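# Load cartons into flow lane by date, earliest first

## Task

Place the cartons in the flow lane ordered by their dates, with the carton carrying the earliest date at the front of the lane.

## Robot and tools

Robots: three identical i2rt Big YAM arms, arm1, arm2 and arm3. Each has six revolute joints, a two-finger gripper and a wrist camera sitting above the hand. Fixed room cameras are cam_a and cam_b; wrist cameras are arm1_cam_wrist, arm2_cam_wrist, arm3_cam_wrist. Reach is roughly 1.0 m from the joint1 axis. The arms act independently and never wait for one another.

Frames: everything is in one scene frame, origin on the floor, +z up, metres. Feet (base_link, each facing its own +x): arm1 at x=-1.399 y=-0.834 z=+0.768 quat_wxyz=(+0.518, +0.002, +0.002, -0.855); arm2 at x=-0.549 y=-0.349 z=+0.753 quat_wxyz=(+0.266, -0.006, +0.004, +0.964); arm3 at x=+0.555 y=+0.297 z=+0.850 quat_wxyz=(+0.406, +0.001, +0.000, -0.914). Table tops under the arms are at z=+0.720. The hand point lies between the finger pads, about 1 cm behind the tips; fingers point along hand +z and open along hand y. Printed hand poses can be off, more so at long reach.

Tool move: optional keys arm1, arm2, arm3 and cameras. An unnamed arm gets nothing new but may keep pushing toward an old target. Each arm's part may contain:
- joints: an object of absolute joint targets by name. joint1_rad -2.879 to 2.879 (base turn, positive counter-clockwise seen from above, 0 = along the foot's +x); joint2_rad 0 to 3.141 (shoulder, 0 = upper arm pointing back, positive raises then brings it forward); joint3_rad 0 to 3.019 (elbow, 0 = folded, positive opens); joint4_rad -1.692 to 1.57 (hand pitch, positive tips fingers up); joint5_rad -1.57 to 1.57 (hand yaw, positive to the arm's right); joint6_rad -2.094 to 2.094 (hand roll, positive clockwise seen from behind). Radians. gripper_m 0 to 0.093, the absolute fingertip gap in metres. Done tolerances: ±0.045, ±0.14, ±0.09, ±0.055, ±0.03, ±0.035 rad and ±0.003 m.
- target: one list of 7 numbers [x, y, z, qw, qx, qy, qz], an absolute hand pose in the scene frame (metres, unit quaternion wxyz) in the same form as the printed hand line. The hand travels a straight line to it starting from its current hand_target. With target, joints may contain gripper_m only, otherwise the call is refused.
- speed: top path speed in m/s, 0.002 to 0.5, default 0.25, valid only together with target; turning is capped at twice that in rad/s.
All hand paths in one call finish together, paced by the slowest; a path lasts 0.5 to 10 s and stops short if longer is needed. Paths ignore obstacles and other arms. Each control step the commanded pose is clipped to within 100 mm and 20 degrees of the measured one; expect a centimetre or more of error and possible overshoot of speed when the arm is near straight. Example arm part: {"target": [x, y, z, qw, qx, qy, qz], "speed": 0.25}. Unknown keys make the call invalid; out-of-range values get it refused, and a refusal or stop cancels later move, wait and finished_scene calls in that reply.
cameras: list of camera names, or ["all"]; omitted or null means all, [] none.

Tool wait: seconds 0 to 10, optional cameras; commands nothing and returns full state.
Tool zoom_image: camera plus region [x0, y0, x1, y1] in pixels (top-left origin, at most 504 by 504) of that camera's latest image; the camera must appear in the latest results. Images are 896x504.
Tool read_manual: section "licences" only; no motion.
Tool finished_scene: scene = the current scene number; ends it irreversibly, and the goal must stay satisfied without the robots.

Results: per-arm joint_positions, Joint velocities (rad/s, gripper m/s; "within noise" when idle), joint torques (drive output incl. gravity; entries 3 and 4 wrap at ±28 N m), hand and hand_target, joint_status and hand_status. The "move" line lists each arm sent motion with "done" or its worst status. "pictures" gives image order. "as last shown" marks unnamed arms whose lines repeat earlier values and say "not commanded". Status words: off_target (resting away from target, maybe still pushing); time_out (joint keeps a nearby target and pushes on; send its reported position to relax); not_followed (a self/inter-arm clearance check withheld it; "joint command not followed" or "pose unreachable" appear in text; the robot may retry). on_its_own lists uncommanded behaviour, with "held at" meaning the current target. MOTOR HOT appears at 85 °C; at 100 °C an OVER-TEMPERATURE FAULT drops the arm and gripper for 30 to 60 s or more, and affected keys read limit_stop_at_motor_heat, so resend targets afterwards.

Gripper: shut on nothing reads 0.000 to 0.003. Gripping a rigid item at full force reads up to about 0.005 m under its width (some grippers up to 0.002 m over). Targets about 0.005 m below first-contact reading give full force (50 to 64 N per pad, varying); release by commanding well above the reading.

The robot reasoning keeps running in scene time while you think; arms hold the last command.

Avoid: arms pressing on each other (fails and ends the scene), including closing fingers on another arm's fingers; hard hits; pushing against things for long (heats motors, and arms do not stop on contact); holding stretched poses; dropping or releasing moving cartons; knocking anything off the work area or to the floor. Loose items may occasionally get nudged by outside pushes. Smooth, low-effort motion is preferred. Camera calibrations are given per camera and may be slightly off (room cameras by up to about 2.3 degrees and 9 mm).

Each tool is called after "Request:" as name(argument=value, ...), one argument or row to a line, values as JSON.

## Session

Request:
move(
)

Scene clock: 0.00 s.
Joint torques (N m): no reading
Heat: arm1: hottest joint3_rad 37 °C; arm2: hottest joint3_rad 40 °C; arm3: hottest joint2_rad 36 °C.
Joint velocities: within noise
arm1.joint_positions: joint1_rad=-0.673 joint2_rad=+0.309 joint3_rad=+1.652 joint4_rad=-1.445 joint5_rad=+0.074 joint6_rad=+0.649 gripper_m=+0.09396
arm1.joint_status: not commanded
arm1.hand: x=-1.4166 y=-0.8303 z=+1.4250 quat_wxyz=(-0.314, -0.735, +0.110, +0.590) (m; scene frame)
arm1.hand_target: x=-1.4143 y=-0.8293 z=+1.4309 quat_wxyz=(-0.317, -0.730, +0.109, +0.595) (m; scene frame)
arm1.hand_status: not commanded
arm2.joint_positions: joint1_rad=+0.476 joint2_rad=+0.332 joint3_rad=+1.575 joint4_rad=-1.257 joint5_rad=-0.072 joint6_rad=+0.112 gripper_m=+0.09396
arm2.joint_status: not commanded
arm2.hand: x=-0.6104 y=-0.3497 z=+1.4288 quat_wxyz=(+0.047, +0.714, -0.041, -0.697) (m; scene frame)
arm2.hand_target: x=-0.6039 y=-0.3501 z=+1.4336 quat_wxyz=(+0.046, +0.708, -0.040, -0.704) (m; scene frame)
arm2.hand_status: not commanded
arm3.joint_positions: joint1_rad=-0.550 joint2_rad=+0.600 joint3_rad=+1.480 joint4_rad=-1.361 joint5_rad=+0.227 joint6_rad=+0.219 gripper_m=+0.09396
arm3.joint_status: not commanded
arm3.hand: x=+0.3456 y=+0.2770 z=+1.4325 quat_wxyz=(-0.035, -0.852, +0.030, +0.522) (m; scene frame)
arm3.hand_target: x=+0.3492 y=+0.2781 z=+1.4412 quat_wxyz=(-0.038, -0.846, +0.031, +0.530) (m; scene frame)
arm3.hand_status: not commanded
pictures: arm1_cam_wrist, arm2_cam_wrist, arm3_cam_wrist, cam_a, cam_b
camera_calibration:
arm1_cam_wrist: T_world_to_cam=[[-0.233768, 0.772482, -0.590444, 1.15493], [0.800646, -0.191608, -0.567673, 1.7818], [-0.551651, -0.60544, -0.573693, -0.343166], [0, 0, 0, 1]] pos_world=[-1.34591, -0.758522, 1.49653]
arm2_cam_wrist: T_world_to_cam=[[0.00677818, 0.992873, -0.118983, 0.519388], [0.585577, -0.100392, -0.804376, 1.47966], [-0.810588, -0.0642217, -0.582084, 0.437273], [0, 0, 0, 1]] pos_world=[-0.515525, -0.339059, 1.50653]
arm3_cam_wrist: T_world_to_cam=[[0.0199287, 0.99421, -0.105595, -0.130142], [0.894939, -0.0648257, -0.441454, 0.342875], [-0.445743, -0.0857034, -0.891049, 1.57725], [0, 0, 0, 1]] pos_world=[0.398788, 0.286791, 1.54302]

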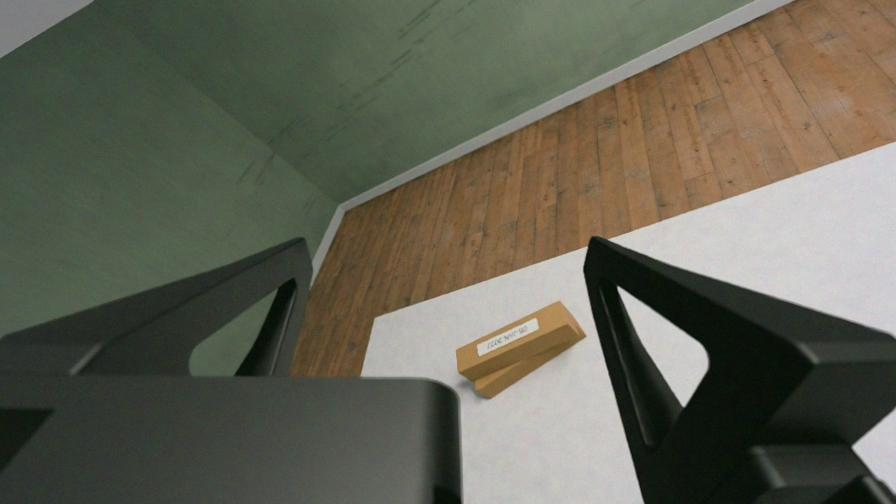

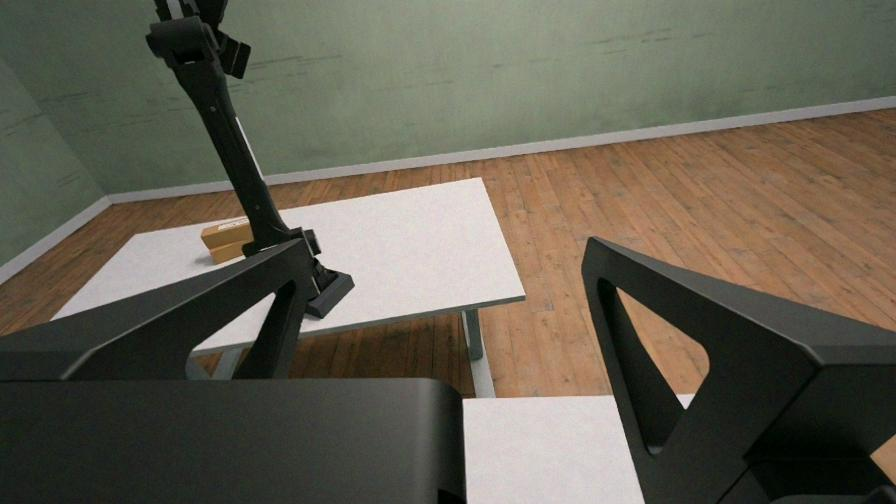

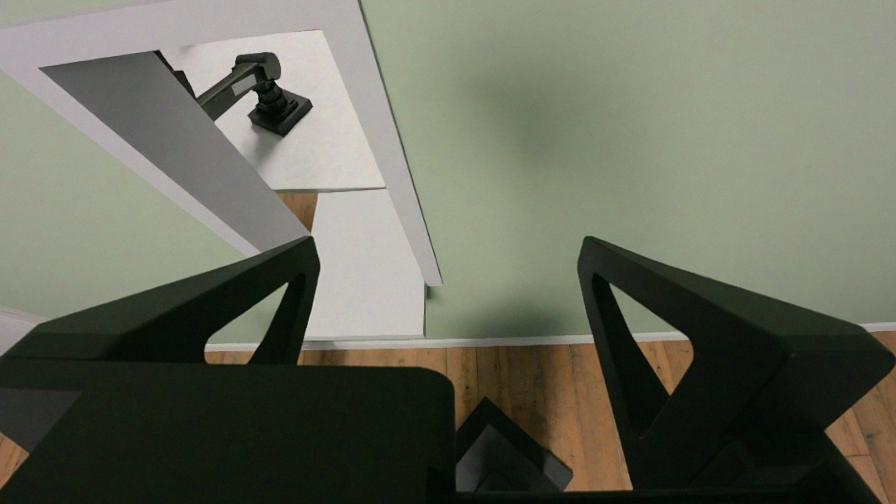

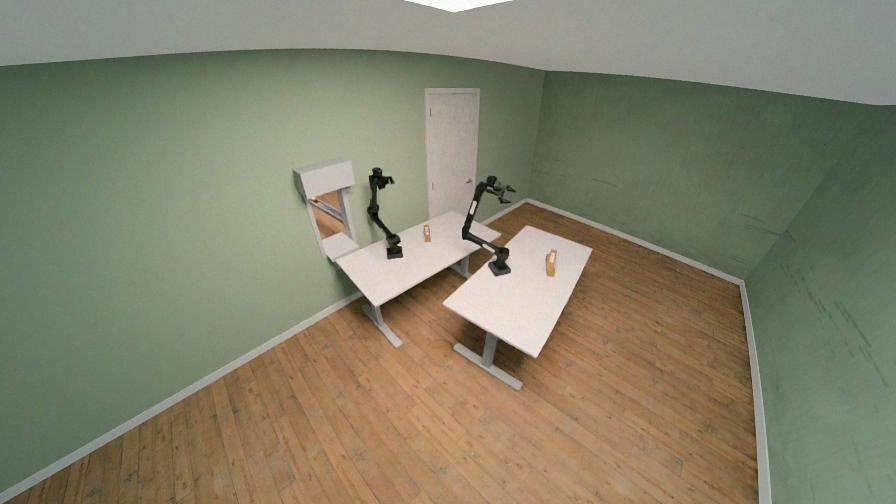

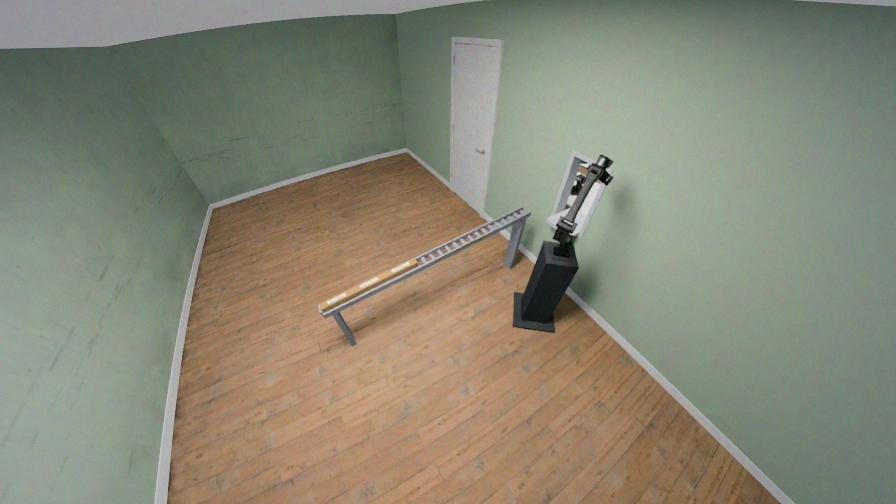

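Request:
zoom_image(
  camera="arm1_cam_wrist",
  region=[440, 290, 600, 410],
)

Request:
zoom_image(
  camera="cam_a",
  region=[320, 200, 620, 370],
)

Request:
zoom_image(
  camera="cam_b",
  region=[310, 170, 570, 350],
)

Scaled by 3.150 from the camera's 896x504 image, which has a finer 1280x720 frame.

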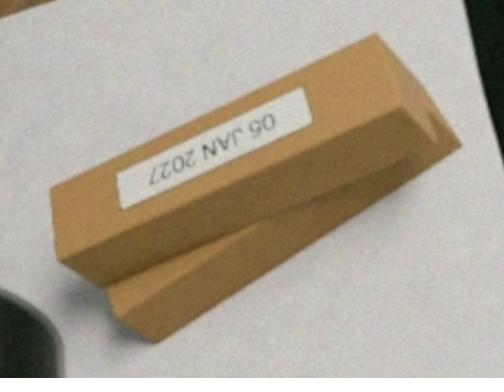

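Scaled by 1.680 from the camera's 896x504 image, which has a finer 1280x720 frame.

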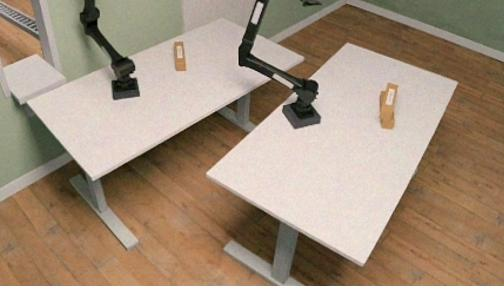

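Scaled by 1.938 from the camera's 896x504 image, which has a finer 1280x720 frame.

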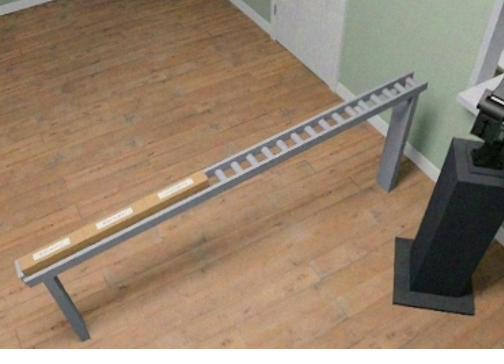

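Request:
move(
  arm1={"joints": {"joint1_rad": -0.19, "joint2_rad": 1.084, "joint3_rad": 0.981, "joint4_rad": -0.874, "joint5_rad": 0.0, "joint6_rad": 0.0}},
  arm2={"joints": {"joint1_rad": 2.082, "joint2_rad": 1.084, "joint3_rad": 0.981, "joint4_rad": -0.874, "joint5_rad": 0.0, "joint6_rad": 0.0}},
  arm3={"joints": {"joint1_rad": 1.845, "joint5_rad": 0.0, "joint6_rad": 0.0}},
  cameras=["arm1_cam_wrist", "arm2_cam_wrist"],
)

Request:
move(
  arm3={"joints": {"joint2_rad": 2.0, "joint3_rad": 2.0, "joint4_rad": -0.3}},
  cameras=["arm1_cam_wrist", "arm2_cam_wrist", "arm3_cam_wrist"],
)

Scene clock: 23.80 s.
Joint torques (N m): arm1=[1.55 -8.12 11.81 1.58 0.07 -0.05] | arm2=[0.44 -5.95 10.77 1.92 0.01 -0.11] | arm3=[1.26 1.96 10.71 1.95 -0.03 -0.02]
Heat: arm1: hottest joint3_rad 38 °C; arm2: hottest joint3_rad 41 °C; arm3: hottest joint3_rad 39 °C.
move: arm1 done; arm2 done; arm3 done
Joint velocities: within noise
arm1.joint_positions: joint1_rad=-0.203 joint2_rad=+1.084 joint3_rad=+0.952 joint4_rad=-0.892 joint5_rad=+0.000 joint6_rad=+0.009 gripper_m=+0.09398
arm1.joint_status: all done
arm1.hand: x=-1.6594 y=-1.1536 z=+1.0017 quat_wxyz=(-0.115, -0.872, -0.410, +0.241) (m; scene frame)
arm1.hand_target: x=-1.6622 y=-1.1657 z=+1.0191 quat_wxyz=(-0.125, -0.862, -0.416, +0.261) (m; scene frame)
arm1.hand_status: not commanded
arm2.joint_positions: joint1_rad=+2.074 joint2_rad=+1.085 joint3_rad=+0.983 joint4_rad=-0.884 joint5_rad=-0.001 joint6_rad=+0.010 gripper_m=+0.09398
arm2.joint_status: all done
arm2.hand: x=-0.5664 y=-0.7666 z=+1.0110 quat_wxyz=(+0.209, +0.692, +0.659, -0.207) (m; scene frame)
arm2.hand_target: x=-0.5635 y=-0.7682 z=+1.0118 quat_wxyz=(+0.211, +0.685, +0.664, -0.210) (m; scene frame)
arm2.hand_status: not commanded
arm3.joint_positions: joint1_rad=+1.834 joint2_rad=+0.600 joint3_rad=+1.480 joint4_rad=-1.361 joint5_rad=+0.002 joint6_rad=+0.008 gripper_m=+0.09400
arm3.joint_status: all done
arm3.hand: x=+0.7392 y=+0.2018 z=+1.4313 quat_wxyz=(-0.505, -0.204, -0.830, +0.119) (m; scene frame)
arm3.hand_target: x=+0.7370 y=+0.2058 z=+1.4400 quat_wxyz=(-0.514, -0.194, -0.827, +0.120) (m; scene frame)
arm3.hand_status: not commanded
pictures: arm1_cam_wrist, arm2_cam_wrist
camera_calibration:
arm1_cam_wrist: T_world_to_cam=[[-0.78029, 0.625045, -0.0215855, -0.548875], [0.617086, 0.775051, 0.136017, 1.77962], [0.101746, 0.0928124, -0.990471, 1.39164], [0, 0, 0, 1]] pos_world=[-1.66806, -1.16539, 1.12448]
arm2_cam_wrist: T_world_to_cam=[[-0.998892, 0.046976, -0.00287152, -0.528801], [0.0469608, 0.998883, 0.00514215, 0.795168], [0.00310987, 0.0050016, -0.999983, 1.13945], [0, 0, 0, 1]] pos_world=[-0.5691, -0.775138, 1.13383]

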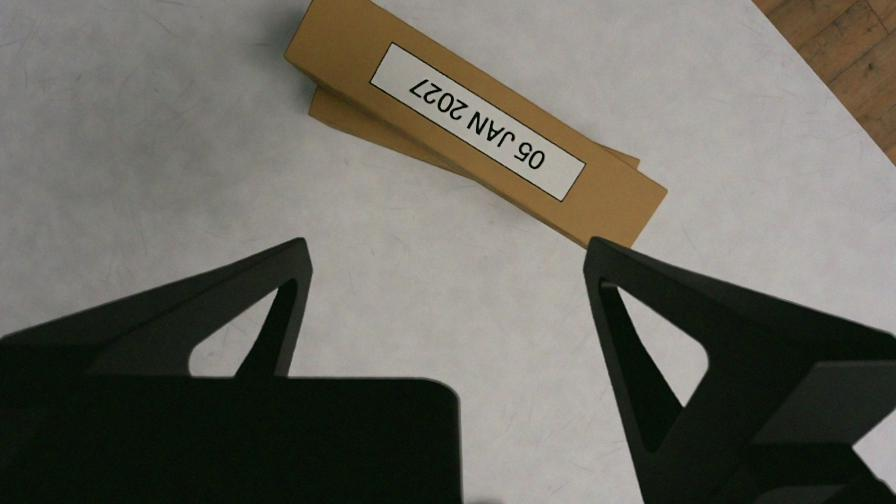

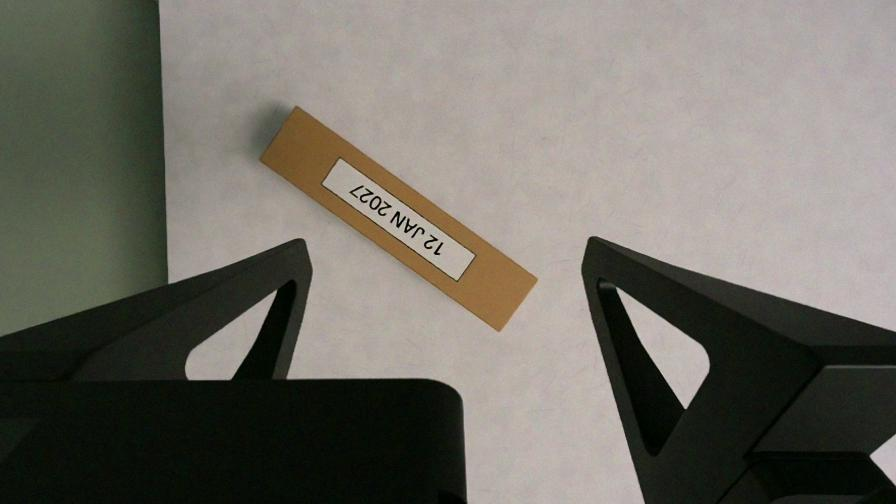

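Scene clock: 26.00 s.
Joint torques (N m): arm1=[1.61 -8.06 11.81 1.59 0.06 -0.05] | arm2=[0.5 -6.01 10.76 1.91 0.01 -0.11] | arm3=[1.26 -27.52 16.35 2.29 -0.01 -0.03]
Heat: arm1: hottest joint3_rad 38 °C; arm2: hottest joint3_rad 42 °C; arm3: hottest joint3_rad 39 °C.
move: arm3 done
Joint velocities: within noise
arm1, arm2: as last shown
arm3.joint_positions: joint1_rad=+1.834 joint2_rad=+1.978 joint3_rad=+1.963 joint4_rad=-0.312 joint5_rad=+0.002 joint6_rad=+0.008 gripper_m=+0.09400
arm3.joint_status: all done
arm3.hand: x=+1.3101 y=-0.0888 z=+1.2176 quat_wxyz=(-0.568, -0.194, -0.789, +0.134) (m; scene frame)
arm3.hand_target: x=+1.3224 y=-0.0842 z=+1.2256 quat_wxyz=(-0.579, -0.184, -0.783, +0.135) (m; scene frame)
arm3.hand_status: not commanded
pictures: arm1_cam_wrist, arm2_cam_wrist, arm3_cam_wrist
camera_calibration:
arm1_cam_wrist: T_world_to_cam=[[-0.78029, 0.625045, -0.0215855, -0.548875], [0.617086, 0.775051, 0.136017, 1.77962], [0.101746, 0.0928124, -0.990471, 1.39164], [0, 0, 0, 1]] pos_world=[-1.66806, -1.16539, 1.12448]
arm2_cam_wrist: T_world_to_cam=[[-0.998892, 0.046976, -0.00287152, -0.528801], [0.0469608, 0.998883, 0.00514215, 0.795168], [0.00310987, 0.0050016, -0.999983, 1.13945], [0, 0, 0, 1]] pos_world=[-0.5691, -0.775138, 1.13383]
arm3_cam_wrist: T_world_to_cam=[[-0.459891, -0.887646, -0.0241987, 0.55403], [-0.722908, 0.390087, -0.570294, 1.67794], [0.515659, -0.24478, -0.821084, 0.425446], [0, 0, 0, 1]] pos_world=[1.24841, -0.0586221, 1.31965]

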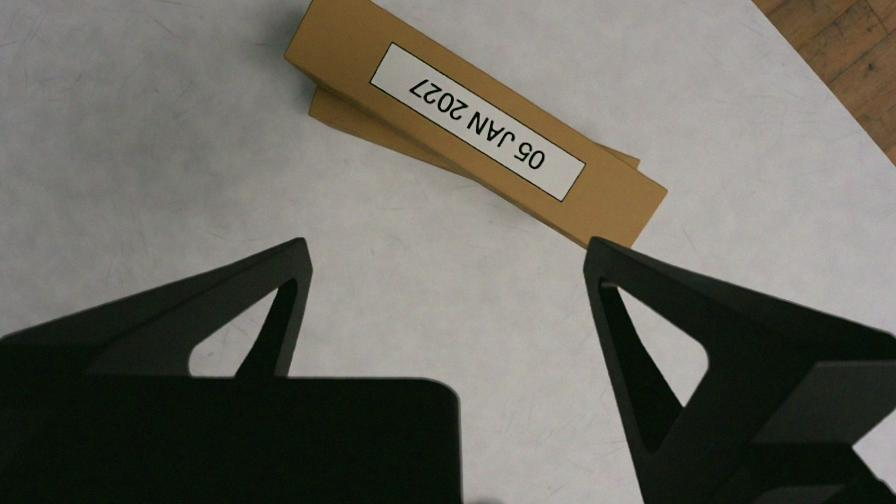

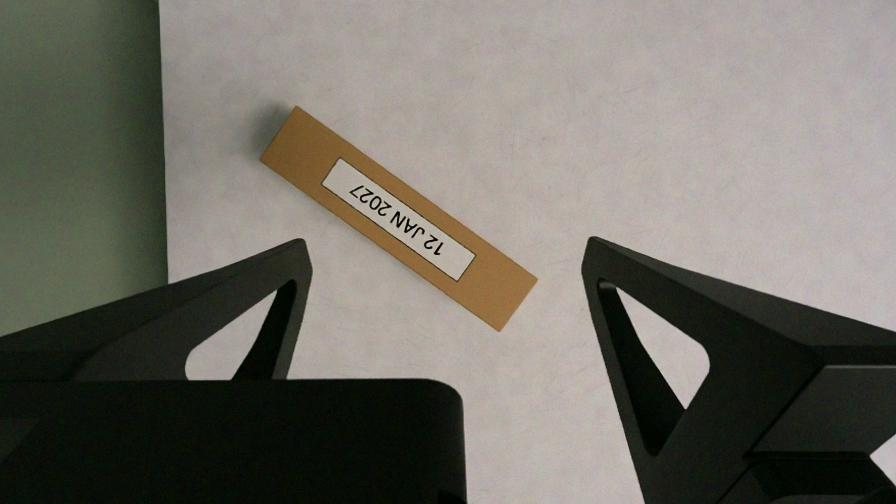

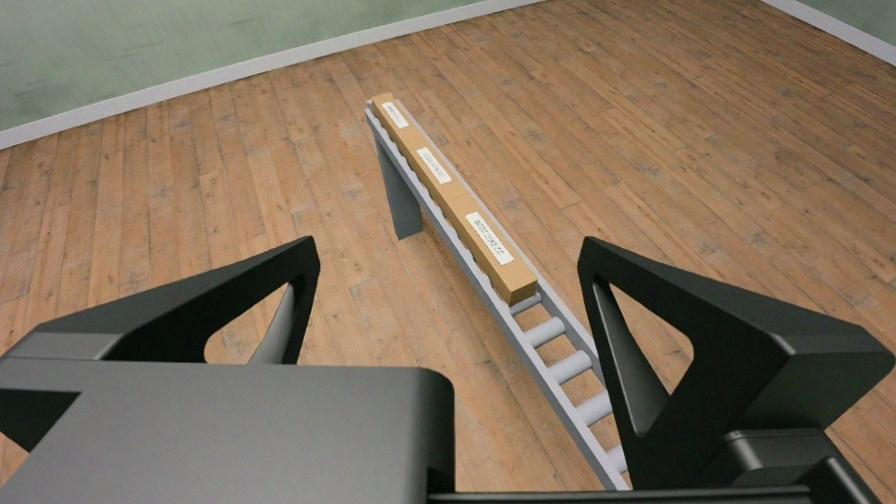

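Request:
zoom_image(
  camera="arm3_cam_wrist",
  region=[360, 85, 560, 305],
)

Request:
zoom_image(
  camera="arm3_cam_wrist",
  region=[360, 85, 470, 195],
)

Scaled by 2.291 from the camera's 896x504 image, which has a finer 1280x720 frame.

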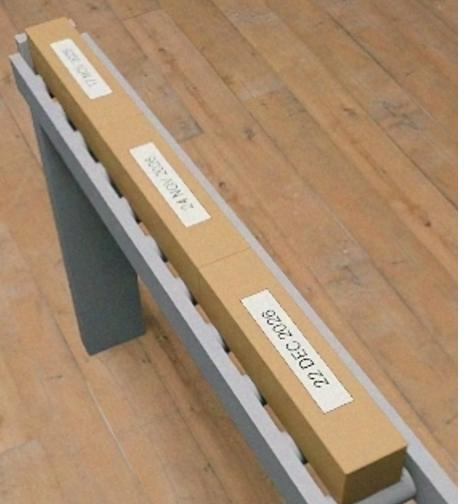

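Scaled by 4.582 from the camera's 896x504 image, which has a finer 1280x720 frame.

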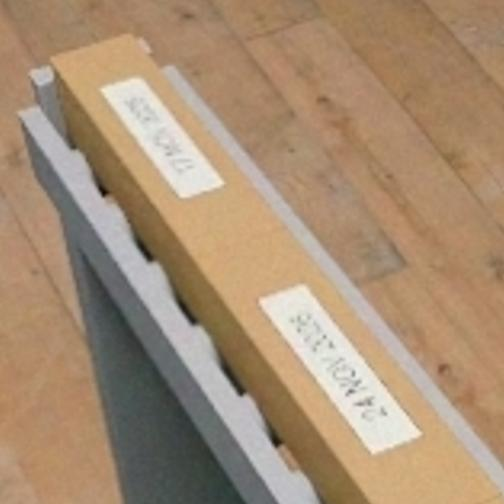

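Request:
move(
  arm1={"joints": {"joint1_rad": -0.24, "joint2_rad": 1.604, "joint3_rad": 1.441, "joint4_rad": -1.409, "joint5_rad": 0.0, "joint6_rad": -1.054}},
  arm3={"joints": {"joint1_rad": 0.005, "joint2_rad": 1.426, "joint3_rad": 0.944, "joint4_rad": -1.12, "joint5_rad": 0.0, "joint6_rad": 0.869}},
  cameras=["arm1_cam_wrist", "arm3_cam_wrist"],
)

Scene clock: 62.00 s.
Joint torques (N m): arm1=[-0.56 -16.56 12.38 -0.31 -0.04 -0.07] | arm2=[0.5 -6.01 10.77 1.94 0.01 -0.11] | arm3=[-0.26 -14.51 9.22 -0.01 0.04 0.13]
Heat: arm1: hottest joint3_rad 44 °C; arm2: hottest joint3_rad 49 °C; arm3: hottest joint3_rad 44 °C.
move: arm1 done; arm3 done
Joint velocities: within noise
arm1.joint_positions: joint1_rad=-0.225 joint2_rad=+1.614 joint3_rad=+1.389 joint4_rad=-1.399 joint5_rad=+0.001 joint6_rad=-1.045 gripper_m=+0.09398
arm1.joint_status: all done
arm1.hand: x=-1.7012 y=-1.1884 z=+0.9401 quat_wxyz=(-0.001, -0.577, -0.816, -0.030) (m; scene frame)
arm1.hand_target: x=-1.7156 y=-1.1942 z=+0.9637 quat_wxyz=(+0.001, -0.580, -0.814, -0.004) (m; scene frame)
arm1.hand_status: not commanded
arm2: as last shown
arm3.joint_positions: joint1_rad=+0.012 joint2_rad=+1.431 joint3_rad=+0.949 joint4_rad=-1.111 joint5_rad=+0.002 joint6_rad=+0.861 gripper_m=+0.09404
arm3.joint_status: all done
arm3.hand: x=+0.3096 y=+0.0208 z=+0.9417 quat_wxyz=(+0.009, -1.000, +0.006, -0.007) (m; scene frame)
arm3.hand_target: x=+0.3106 y=+0.0254 z=+0.9419 quat_wxyz=(+0.012, -1.000, +0.014, -0.011) (m; scene frame)
arm3.hand_status: not commanded
pictures: arm1_cam_wrist, arm3_cam_wrist
camera_calibration:
arm1_cam_wrist: T_world_to_cam=[[-0.939544, -0.334132, -0.0749204, -1.92167], [-0.300212, 0.698513, 0.649579, -0.293518], [-0.164712, 0.6328, -0.756594, 1.3066], [0, 0, 0, 1]] pos_world=[-1.6784, -1.26388, 1.03525]
arm3_cam_wrist: T_world_to_cam=[[0.0281177, 0.99948, 0.0157584, -0.0434076], [0.793839, -0.0319074, 0.607291, -0.81515], [0.607478, -0.00456596, -0.794323, 0.683025], [0, 0, 0, 1]] pos_world=[0.233395, 0.0204944, 1.03826]

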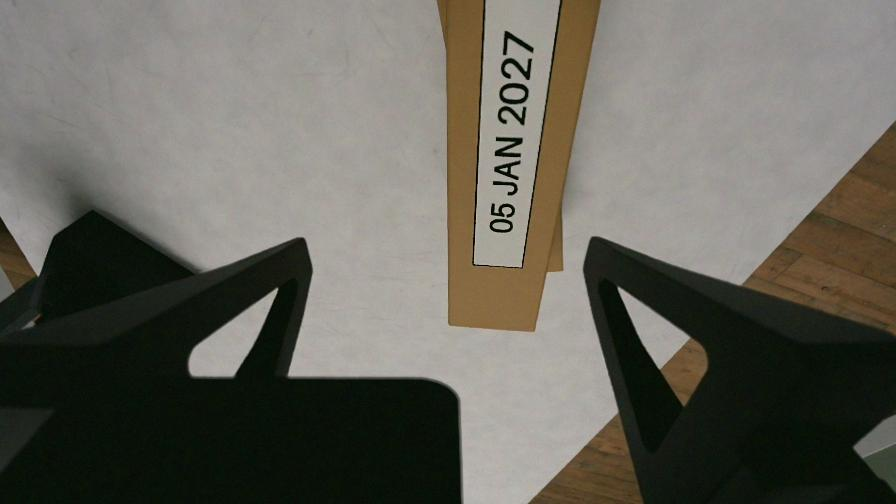

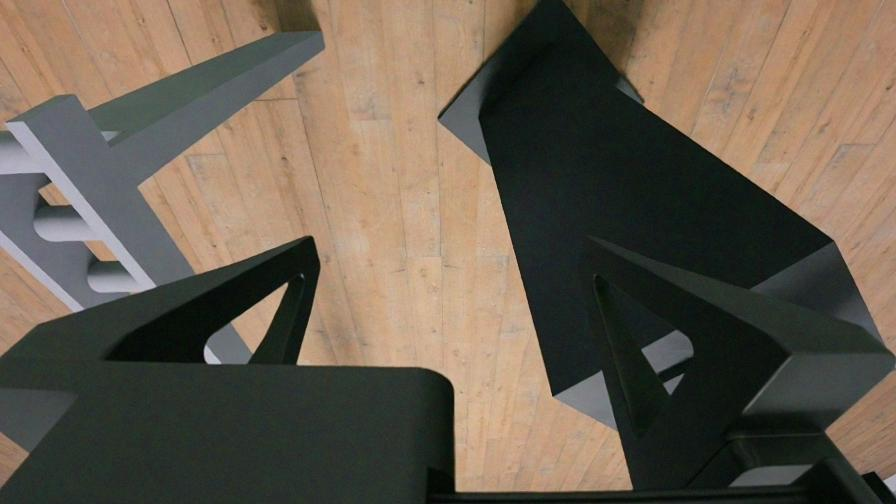

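Request:
move(
  arm1={"target": [-1.730, -1.195, 0.885, 0.0, 0.5757, 0.8176, 0.0]},
  cameras=["arm1_cam_wrist"],
)

Scene clock: 76.17 s.
Joint torques (N m): arm1=[-0.56 -17.32 8.79 0.47 -0.11 -0.02] | arm2=[0.44 -5.89 10.77 1.94 0.01 -0.11] | arm3=[-0.38 -14.62 9.2 -0.02 0.04 0.14]
Heat: arm1: hottest joint3_rad 44 °C; arm2: hottest joint3_rad 50 °C; arm3: hottest joint3_rad 44 °C.
move: arm1 off_target
Joint velocities: within noise
arm1.joint_positions: joint1_rad=-0.246 joint2_rad=+1.686 joint3_rad=+1.312 joint4_rad=-1.219 joint5_rad=+0.000 joint6_rad=-1.078 gripper_m=+0.09398
arm1.joint_status: not commanded
arm1.hand: x=-1.7204 y=-1.1949 z=+0.8787 quat_wxyz=(+0.000, -0.573, -0.819, -0.014) (m; scene frame)
arm1.hand_target: x=-1.7299 y=-1.1949 z=+0.8851 quat_wxyz=(+0.000, -0.576, -0.818, +0.000) (m; scene frame)
arm1.hand_status: off_target (0.011 m and 1.6 deg from the pose sent, 0.063 m and 3.4 deg at the start)
arm2, arm3: as last shown
pictures: arm1_cam_wrist
camera_calibration:
arm1_cam_wrist: T_world_to_cam=[[-0.936989, -0.346066, -0.0478433, -1.98017], [-0.295335, 0.711483, 0.637628, -0.220459], [-0.186622, 0.611581, -0.768857, 1.20891], [0, 0, 0, 1]] pos_world=[-1.6949, -1.26777, 0.975313]

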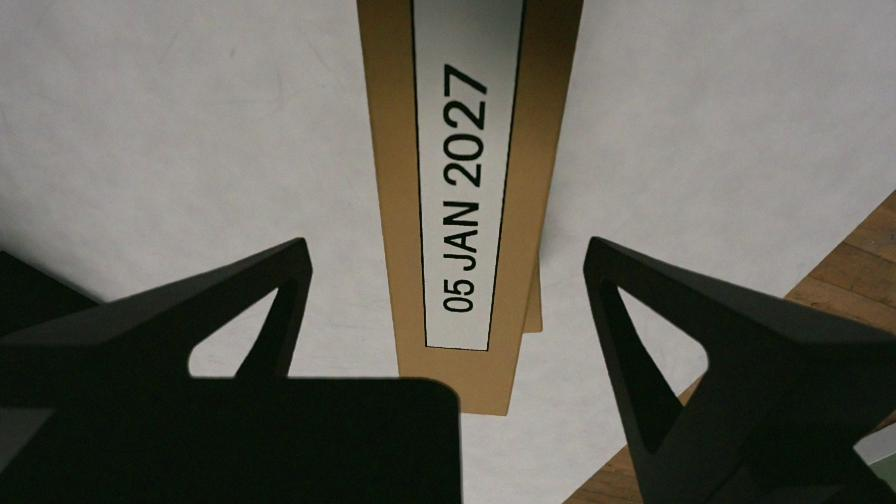

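Request:
move(
  arm1={"target": [-1.737, -1.190, 0.850, 0.0, 0.5757, 0.8176, 0.0]},
  cameras=["arm1_cam_wrist"],
)

Scene clock: 91.30 s.
Joint torques (N m): arm1=[-0.62 -16.26 7.95 0.5 -0.11 -0.06] | arm2=[0.44 -5.95 10.77 1.92 0.01 -0.11] | arm3=[-0.56 -14.8 9.24 -0.05 0.03 0.15]
Heat: arm1: hottest joint3_rad 44 °C; arm2: hottest joint3_rad 51 °C; arm3: hottest joint3_rad 43 °C.
move: arm1 done
Joint velocities: within noise
arm1.joint_positions: joint1_rad=-0.263 joint2_rad=+1.715 joint3_rad=+1.270 joint4_rad=-1.133 joint5_rad=+0.000 joint6_rad=-1.095 gripper_m=+0.09398
arm1.joint_status: not commanded
arm1.hand: x=-1.7287 y=-1.1917 z=+0.8502 quat_wxyz=(+0.000, -0.573, -0.819, -0.006) (m; scene frame)
arm1.hand_target: x=-1.7368 y=-1.1900 z=+0.8500 quat_wxyz=(+0.000, -0.576, -0.818, +0.000) (m; scene frame)
arm1.hand_status: done (0.008 m and 0.8 deg from the pose sent, 0.034 m and 1.6 deg at the start)
arm2, arm3: as last shown
pictures: arm1_cam_wrist
camera_calibration:
arm1_cam_wrist: T_world_to_cam=[[-0.937374, -0.346567, -0.0349587, -2.00045], [-0.289298, 0.718696, 0.632283, -0.183384], [-0.194004, 0.602799, -0.773948, 1.16452], [0, 0, 0, 1]] pos_world=[-1.7023, -1.26346, 0.947295]

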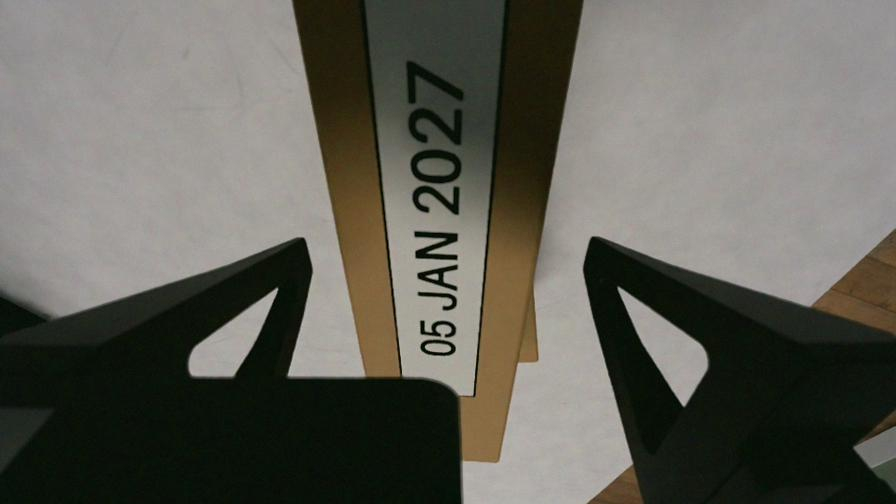

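Request:
move(
  arm1={"target": [-1.735, -1.190, 0.826, 0.0, 0.5757, 0.8176, 0.0]},
  cameras=["arm1_cam_wrist"],
)

Request:
move(
  arm1={"joints": {"gripper_m": 0.05}},
  cameras=["arm1_cam_wrist"],
)

Scene clock: 97.47 s.
Joint torques (N m): arm1=[-0.32 -16.26 7.86 0.53 -0.11 -0.03] | arm2=[0.44 -6.01 10.76 1.92 0.01 -0.11] | arm3=[-0.44 -14.62 9.25 -0.03 0.02 0.13]
Heat: arm1: hottest joint3_rad 44 °C; arm2: hottest joint3_rad 52 °C; arm3: hottest joint3_rad 43 °C.
move: arm1 done
Joint velocities: within noise
arm1.joint_positions: joint1_rad=-0.263 joint2_rad=+1.739 joint3_rad=+1.235 joint4_rad=-1.072 joint5_rad=+0.000 joint6_rad=-1.095 gripper_m=+0.09398
arm1.joint_status: not commanded
arm1.hand: x=-1.7280 y=-1.1909 z=+0.8270 quat_wxyz=(+0.000, -0.573, -0.820, -0.006) (m; scene frame)
arm1.hand_target: x=-1.7348 y=-1.1900 z=+0.8261 quat_wxyz=(+0.000, -0.576, -0.818, +0.000) (m; scene frame)
arm1.hand_status: done (0.007 m and 0.7 deg from the pose sent, 0.025 m and 0.8 deg at the start)
arm2, arm3: as last shown
pictures: arm1_cam_wrist
camera_calibration:
arm1_cam_wrist: T_world_to_cam=[[-0.937272, -0.34697, -0.033652, -2.00171], [-0.28897, 0.719326, 0.631717, -0.167388], [-0.19498, 0.601815, -0.774469, 1.14377], [0, 0, 0, 1]] pos_world=[-1.7015, -1.26246, 0.924193]

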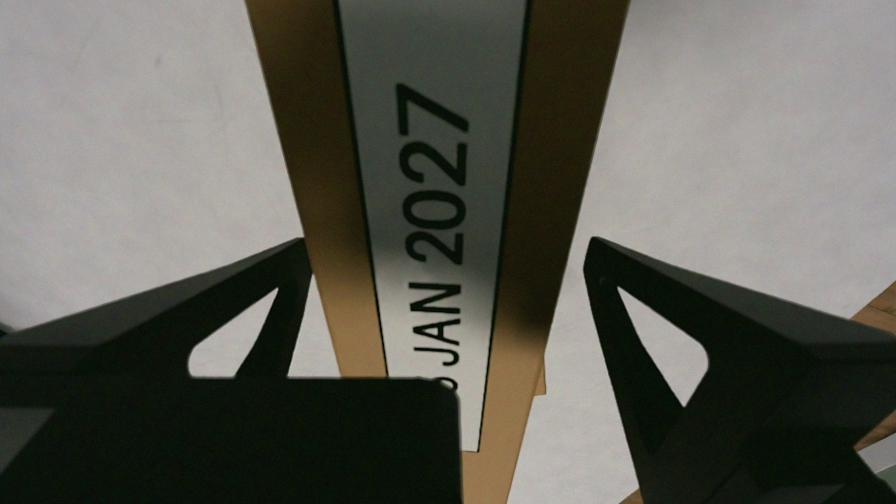

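Scene clock: 98.07 s.
Joint torques (N m): arm1=[-0.32 -16.26 7.71 0.51 -0.02 -0.03] | arm2=[0.5 -6.01 10.78 1.94 0.01 -0.11] | arm3=[-0.44 -14.62 9.24 -0.05 0.03 0.14]
Heat: arm1: hottest joint3_rad 44 °C; arm2: hottest joint3_rad 52 °C; arm3: hottest joint3_rad 43 °C.
move: arm1 off_target
Joint velocities: within noise
arm1.joint_positions: joint1_rad=-0.263 joint2_rad=+1.739 joint3_rad=+1.235 joint4_rad=-1.072 joint5_rad=-0.002 joint6_rad=-1.095 gripper_m=+0.06015
arm1.joint_status: gripper_m off_target (ended at +0.06019, target +0.05000)
arm1.hand: x=-1.7276 y=-1.1910 z=+0.8267 quat_wxyz=(-0.001, -0.573, -0.819, -0.006) (m; scene frame)
arm1.hand_target: x=-1.7349 y=-1.1900 z=+0.8261 quat_wxyz=(+0.000, -0.576, -0.818, +0.000) (m; scene frame)
arm1.hand_status: not commanded
arm2, arm3: as last shown
pictures: arm1_cam_wrist
camera_calibration:
arm1_cam_wrist: T_world_to_cam=[[-0.937359, -0.346626, -0.0347539, -2.00022], [-0.28966, 0.720091, 0.630529, -0.166316], [-0.193532, 0.601099, -0.775387, 1.14606], [0, 0, 0, 1]] pos_world=[-1.7013, -1.26246, 0.923993]

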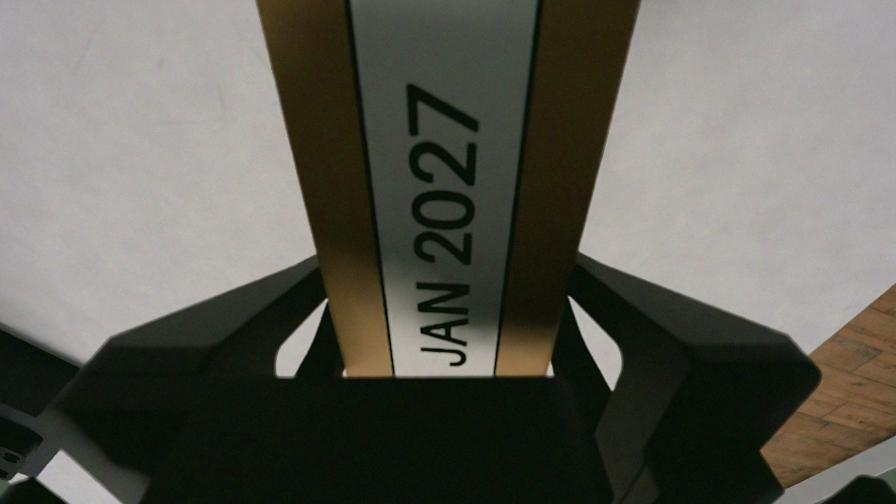

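Request:
move(
  arm1={"target": [-1.720, -1.18, 1.00, 0.0, 0.5757, 0.8176, 0.0]},
  cameras=["arm1_cam_wrist"],
)

Scene clock: 105.13 s.
Joint torques (N m): arm1=[0.26 -16.38 14.27 -0.57 -0.07 0.05] | arm2=[0.38 -5.95 10.77 1.94 0.01 -0.11] | arm3=[-0.32 -14.86 9.31 -0.02 0.02 0.14]
Heat: arm1: hottest joint3_rad 44 °C; arm2: hottest joint3_rad 52 °C; arm3: hottest joint3_rad 43 °C.
move: arm1 off_target
Joint velocities: within noise
arm1.joint_positions: joint1_rad=-0.263 joint2_rad=+1.577 joint3_rad=+1.410 joint4_rad=-1.475 joint5_rad=-0.001 joint6_rad=-1.095 gripper_m=+0.06016
arm1.joint_status: not commanded
arm1.hand: x=-1.7051 y=-1.1667 z=+0.9655 quat_wxyz=(-0.005, -0.573, -0.819, -0.038) (m; scene frame)
arm1.hand_target: x=-1.7184 y=-1.1784 z=+0.9999 quat_wxyz=(+0.000, -0.576, -0.818, +0.000) (m; scene frame)
arm1.hand_status: off_target (0.040 m and 4.4 deg from the pose sent, 0.174 m and 0.8 deg at the start; pose on its path clipped on 8 of 48 steps)
arm2, arm3: as last shown
pictures: arm1_cam_wrist
camera_calibration:
arm1_cam_wrist: T_world_to_cam=[[-0.934656, -0.343508, -0.09176, -1.90259], [-0.317299, 0.689392, 0.651199, -0.367607], [-0.160433, 0.637763, -0.753339, 1.32141], [0, 0, 0, 1]] pos_world=[-1.68291, -1.24287, 1.06027]

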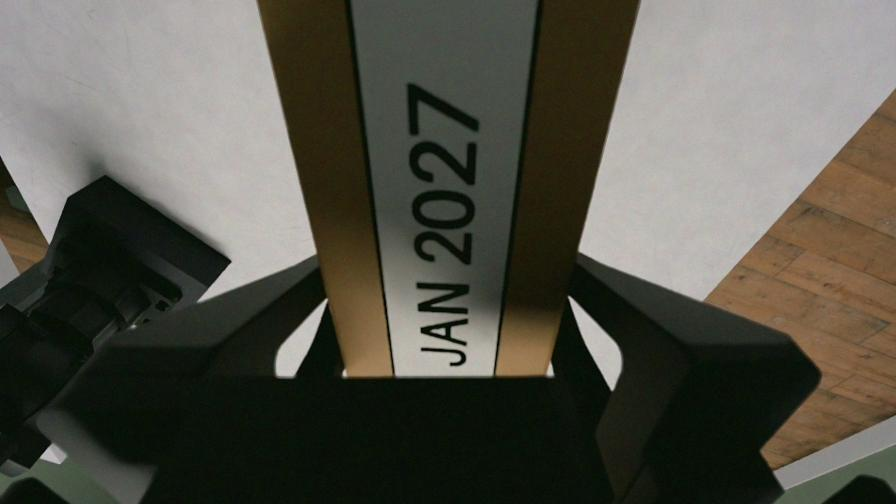

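Request:
move(
  arm1={"joints": {"joint1_rad": 2.227, "joint2_rad": 2.065, "joint3_rad": 2.10, "joint4_rad": -1.608, "joint5_rad": 0.0, "joint6_rad": 0.96}},
  arm2={"joints": {"joint1_rad": 2.5}},
  cameras=["arm1_cam_wrist", "cam_a"],
)

Scene clock: 133.13 s.
Joint torques (N m): arm1=[2.02 -28.69 10.85 -0.51 0.14 0.13] | arm2=[0.44 -5.95 10.78 1.91 0.01 -0.11] | arm3=[-0.26 -14.51 9.25 -0.08 0.04 0.15]
Heat: arm1: hottest joint3_rad 45 °C; arm2: hottest joint3_rad 53 °C; arm3: hottest joint3_rad 42 °C.
move: arm1 done; arm2 done
Joint velocities: arm1=[0.024 -0.015 0.017 -0.022 -0.154 0.037 -0.001] | arm2=[within noise] | arm3=[within noise]
arm1.joint_positions: joint1_rad=+2.224 joint2_rad=+2.123 joint3_rad=+2.070 joint4_rad=-1.594 joint5_rad=-0.001 joint6_rad=+0.951 gripper_m=+0.06016
arm1.joint_status: all done
arm1.hand: x=-0.7672 y=-0.7255 z=+0.9218 quat_wxyz=(+0.032, -0.379, -0.925, +0.017) (m; scene frame)
arm1.hand_target: x=-0.7663 y=-0.7238 z=+0.9688 quat_wxyz=(+0.001, -0.383, -0.924, -0.002) (m; scene frame)
arm1.hand_status: not commanded
arm2.joint_positions: joint1_rad=+2.492 joint2_rad=+1.085 joint3_rad=+0.983 joint4_rad=-0.884 joint5_rad=-0.001 joint6_rad=+0.010 gripper_m=+0.09398
arm2.joint_status: all done
arm2.hand: x=-0.3944 y=-0.7367 z=+1.0123 quat_wxyz=(+0.247, +0.539, +0.789, -0.162) (m; scene frame)
arm2.hand_target: x=-0.3909 y=-0.7368 z=+1.0131 quat_wxyz=(+0.250, +0.532, +0.792, -0.165) (m; scene frame)
arm2.hand_status: not commanded
arm3: as last shown
pictures: arm1_cam_wrist, cam_a
camera_calibration:
arm1_cam_wrist: T_world_to_cam=[[-0.698962, -0.714509, 0.0304706, -1.07942], [-0.521031, 0.537954, 0.662671, -0.622543], [-0.489876, 0.447306, -0.74829, 0.761903], [0, 0, 0, 1]] pos_world=[-0.705599, -0.77716, 1.01556]

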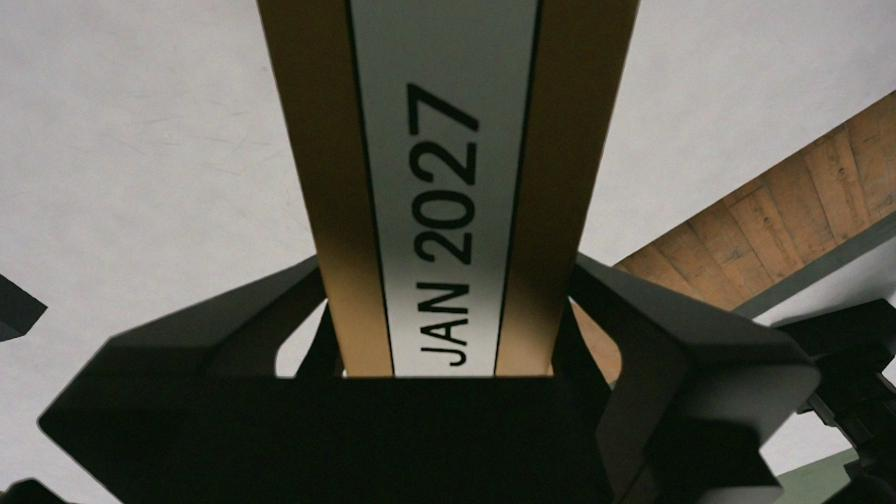

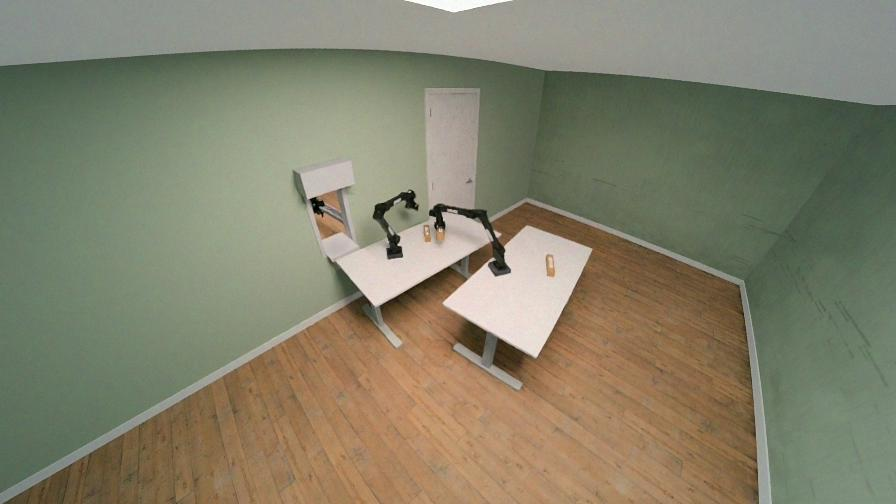

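Request:
move(
  arm1={"target": [-0.765, -0.723, 0.84, 0.0, -0.383, -0.924, 0.0]},
  cameras=[],
)

Request:
move(
  arm1={"target": [-0.765, -0.723, 0.795, 0.0, -0.383, -0.924, 0.0]},
  cameras=["arm1_cam_wrist"],
)

Scene clock: 137.63 s.
Joint torques (N m): arm1=[1.26 -27.63 9.61 0.21 0.27 0.12] | arm2=[0.5 -5.95 10.77 1.92 0.02 -0.11] | arm3=[-0.62 -14.8 9.26 -0.02 0.03 0.14]
Heat: arm1: hottest joint3_rad 46 °C; arm2: hottest joint3_rad 53 °C; arm3: hottest joint3_rad 42 °C.
move: arm1 off_target
Joint velocities: within noise
arm1.joint_positions: joint1_rad=+2.224 joint2_rad=+2.156 joint3_rad=+1.819 joint4_rad=-1.306 joint5_rad=+0.002 joint6_rad=+0.952 gripper_m=+0.06016
arm1.joint_status: not commanded
arm1.hand: x=-0.7775 y=-0.7272 z=+0.8070 quat_wxyz=(+0.030, -0.380, -0.924, +0.017) (m; scene frame)
arm1.hand_target: x=-0.7659 y=-0.7232 z=+0.8399 quat_wxyz=(+0.000, -0.383, -0.924, +0.000) (m; scene frame)
arm1.hand_status: off_target (0.036 m and 4.0 deg from the pose sent, 0.082 m and 4.2 deg at the start)
arm2, arm3: as last shown
pictures: none
No camera images: "cameras" was empty.

Scene clock: 138.67 s.
Joint torques (N m): arm1=[0.97 -24.29 8.53 0.44 -0.05 0.06] | arm2=[0.44 -5.95 10.78 1.94 0.02 -0.11] | arm3=[-0.26 -14.56 9.26 -0.02 0.04 0.14]
Heat: arm1: hottest joint3_rad 46 °C; arm2: hottest joint3_rad 53 °C; arm3: hottest joint3_rad 42 °C.
move: arm1 off_target
Joint velocities: within noise
arm1.joint_positions: joint1_rad=+2.224 joint2_rad=+2.166 joint3_rad=+1.779 joint4_rad=-1.218 joint5_rad=+0.009 joint6_rad=+0.959 gripper_m=+0.06017
arm1.joint_status: not commanded
arm1.hand: x=-0.7719 y=-0.7274 z=+0.7857 quat_wxyz=(+0.012, -0.384, -0.923, +0.010) (m; scene frame)
arm1.hand_target: x=-0.7652 y=-0.7231 z=+0.7950 quat_wxyz=(+0.000, -0.383, -0.924, +0.000) (m; scene frame)
arm1.hand_status: off_target (0.012 m and 1.8 deg from the pose sent, 0.018 m and 4.0 deg at the start)
arm2: as last shown
arm3.joint_positions: joint1_rad=+0.012 joint2_rad=+1.431 joint3_rad=+0.949 joint4_rad=-1.111 joint5_rad=+0.002 joint6_rad=+0.861 gripper_m=+0.09404
arm3.joint_status: not commanded
arm3.hand: x=+0.3096 y=+0.0208 z=+0.9417 quat_wxyz=(+0.009, -1.000, +0.006, -0.007) (m; scene frame)
arm3.hand_target: x=+0.3106 y=+0.0254 z=+0.9419 quat_wxyz=(+0.012, -1.000, +0.014, -0.011) (m; scene frame)
arm3.hand_status: not commanded
pictures: arm1_cam_wrist
camera_calibration:
arm1_cam_wrist: T_world_to_cam=[[-0.705662, -0.708543, 0.0029036, -1.05911], [-0.544286, 0.544687, 0.638019, -0.527499], [-0.453646, 0.448645, -0.770015, 0.704702], [0, 0, 0, 1]] pos_world=[-0.714795, -0.779261, 0.882261]

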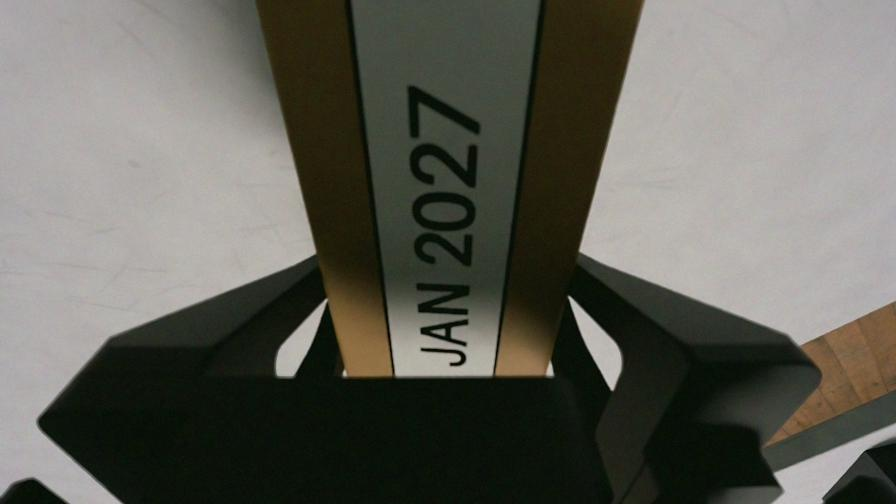

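Request:
move(
  arm1={"target": [-0.765, -0.723, 0.785, 0.0, -0.383, -0.924, 0.0]},
  cameras=[],
)

Request:
move(
  arm1={"target": [-0.765, -0.723, 0.777, 0.0, -0.383, -0.924, 0.0]},
  cameras=[],
)

Scene clock: 142.57 s.
Joint torques (N m): arm1=[1.26 -23.47 8.28 0.5 -0.03 0.01] | arm2=[0.5 -5.95 10.77 1.94 0.02 -0.11] | arm3=[-0.38 -14.56 9.28 -0.01 0.03 0.15]
Heat: arm1: hottest joint3_rad 46 °C; arm2: hottest joint3_rad 53 °C; arm3: hottest joint3_rad 42 °C.
move: arm1 done
Joint velocities: within noise
arm1.joint_positions: joint1_rad=+2.224 joint2_rad=+2.166 joint3_rad=+1.773 joint4_rad=-1.199 joint5_rad=+0.009 joint6_rad=+0.965 gripper_m=+0.06017
arm1.joint_status: not commanded
arm1.hand: x=-0.7697 y=-0.7270 z=+0.7835 quat_wxyz=(+0.006, -0.386, -0.922, +0.007) (m; scene frame)
arm1.hand_target: x=-0.7650 y=-0.7230 z=+0.7851 quat_wxyz=(+0.000, -0.383, -0.924, +0.000) (m; scene frame)
arm1.hand_status: done (0.006 m and 1.1 deg from the pose sent, 0.008 m and 1.8 deg at the start)
arm2, arm3: as last shown
pictures: none
No camera images: "cameras" was empty.

Scene clock: 143.53 s.
Joint torques (N m): arm1=[1.2 -22.77 8.05 0.54 -0.13 -0.03] | arm2=[0.44 -6.01 10.77 1.94 0.02 -0.11] | arm3=[-0.38 -14.62 9.21 -0.05 0.03 0.13]
Heat: arm1: hottest joint3_rad 46 °C; arm2: hottest joint3_rad 54 °C; arm3: hottest joint3_rad 42 °C.
move: arm1 done
Joint velocities: within noise
arm1.joint_positions: joint1_rad=+2.224 joint2_rad=+2.166 joint3_rad=+1.767 joint4_rad=-1.184 joint5_rad=+0.011 joint6_rad=+0.968 gripper_m=+0.06017
arm1.joint_status: not commanded
arm1.hand: x=-0.7680 y=-0.7270 z=+0.7816 quat_wxyz=(+0.002, -0.388, -0.922, +0.005) (m; scene frame)
arm1.hand_target: x=-0.7650 y=-0.7230 z=+0.7771 quat_wxyz=(+0.000, -0.383, -0.924, +0.000) (m; scene frame)
arm1.hand_status: done (0.007 m and 0.8 deg from the pose sent, 0.009 m and 1.1 deg at the start)
arm2, arm3: as last shown
pictures: none
No camera images: "cameras" was empty.


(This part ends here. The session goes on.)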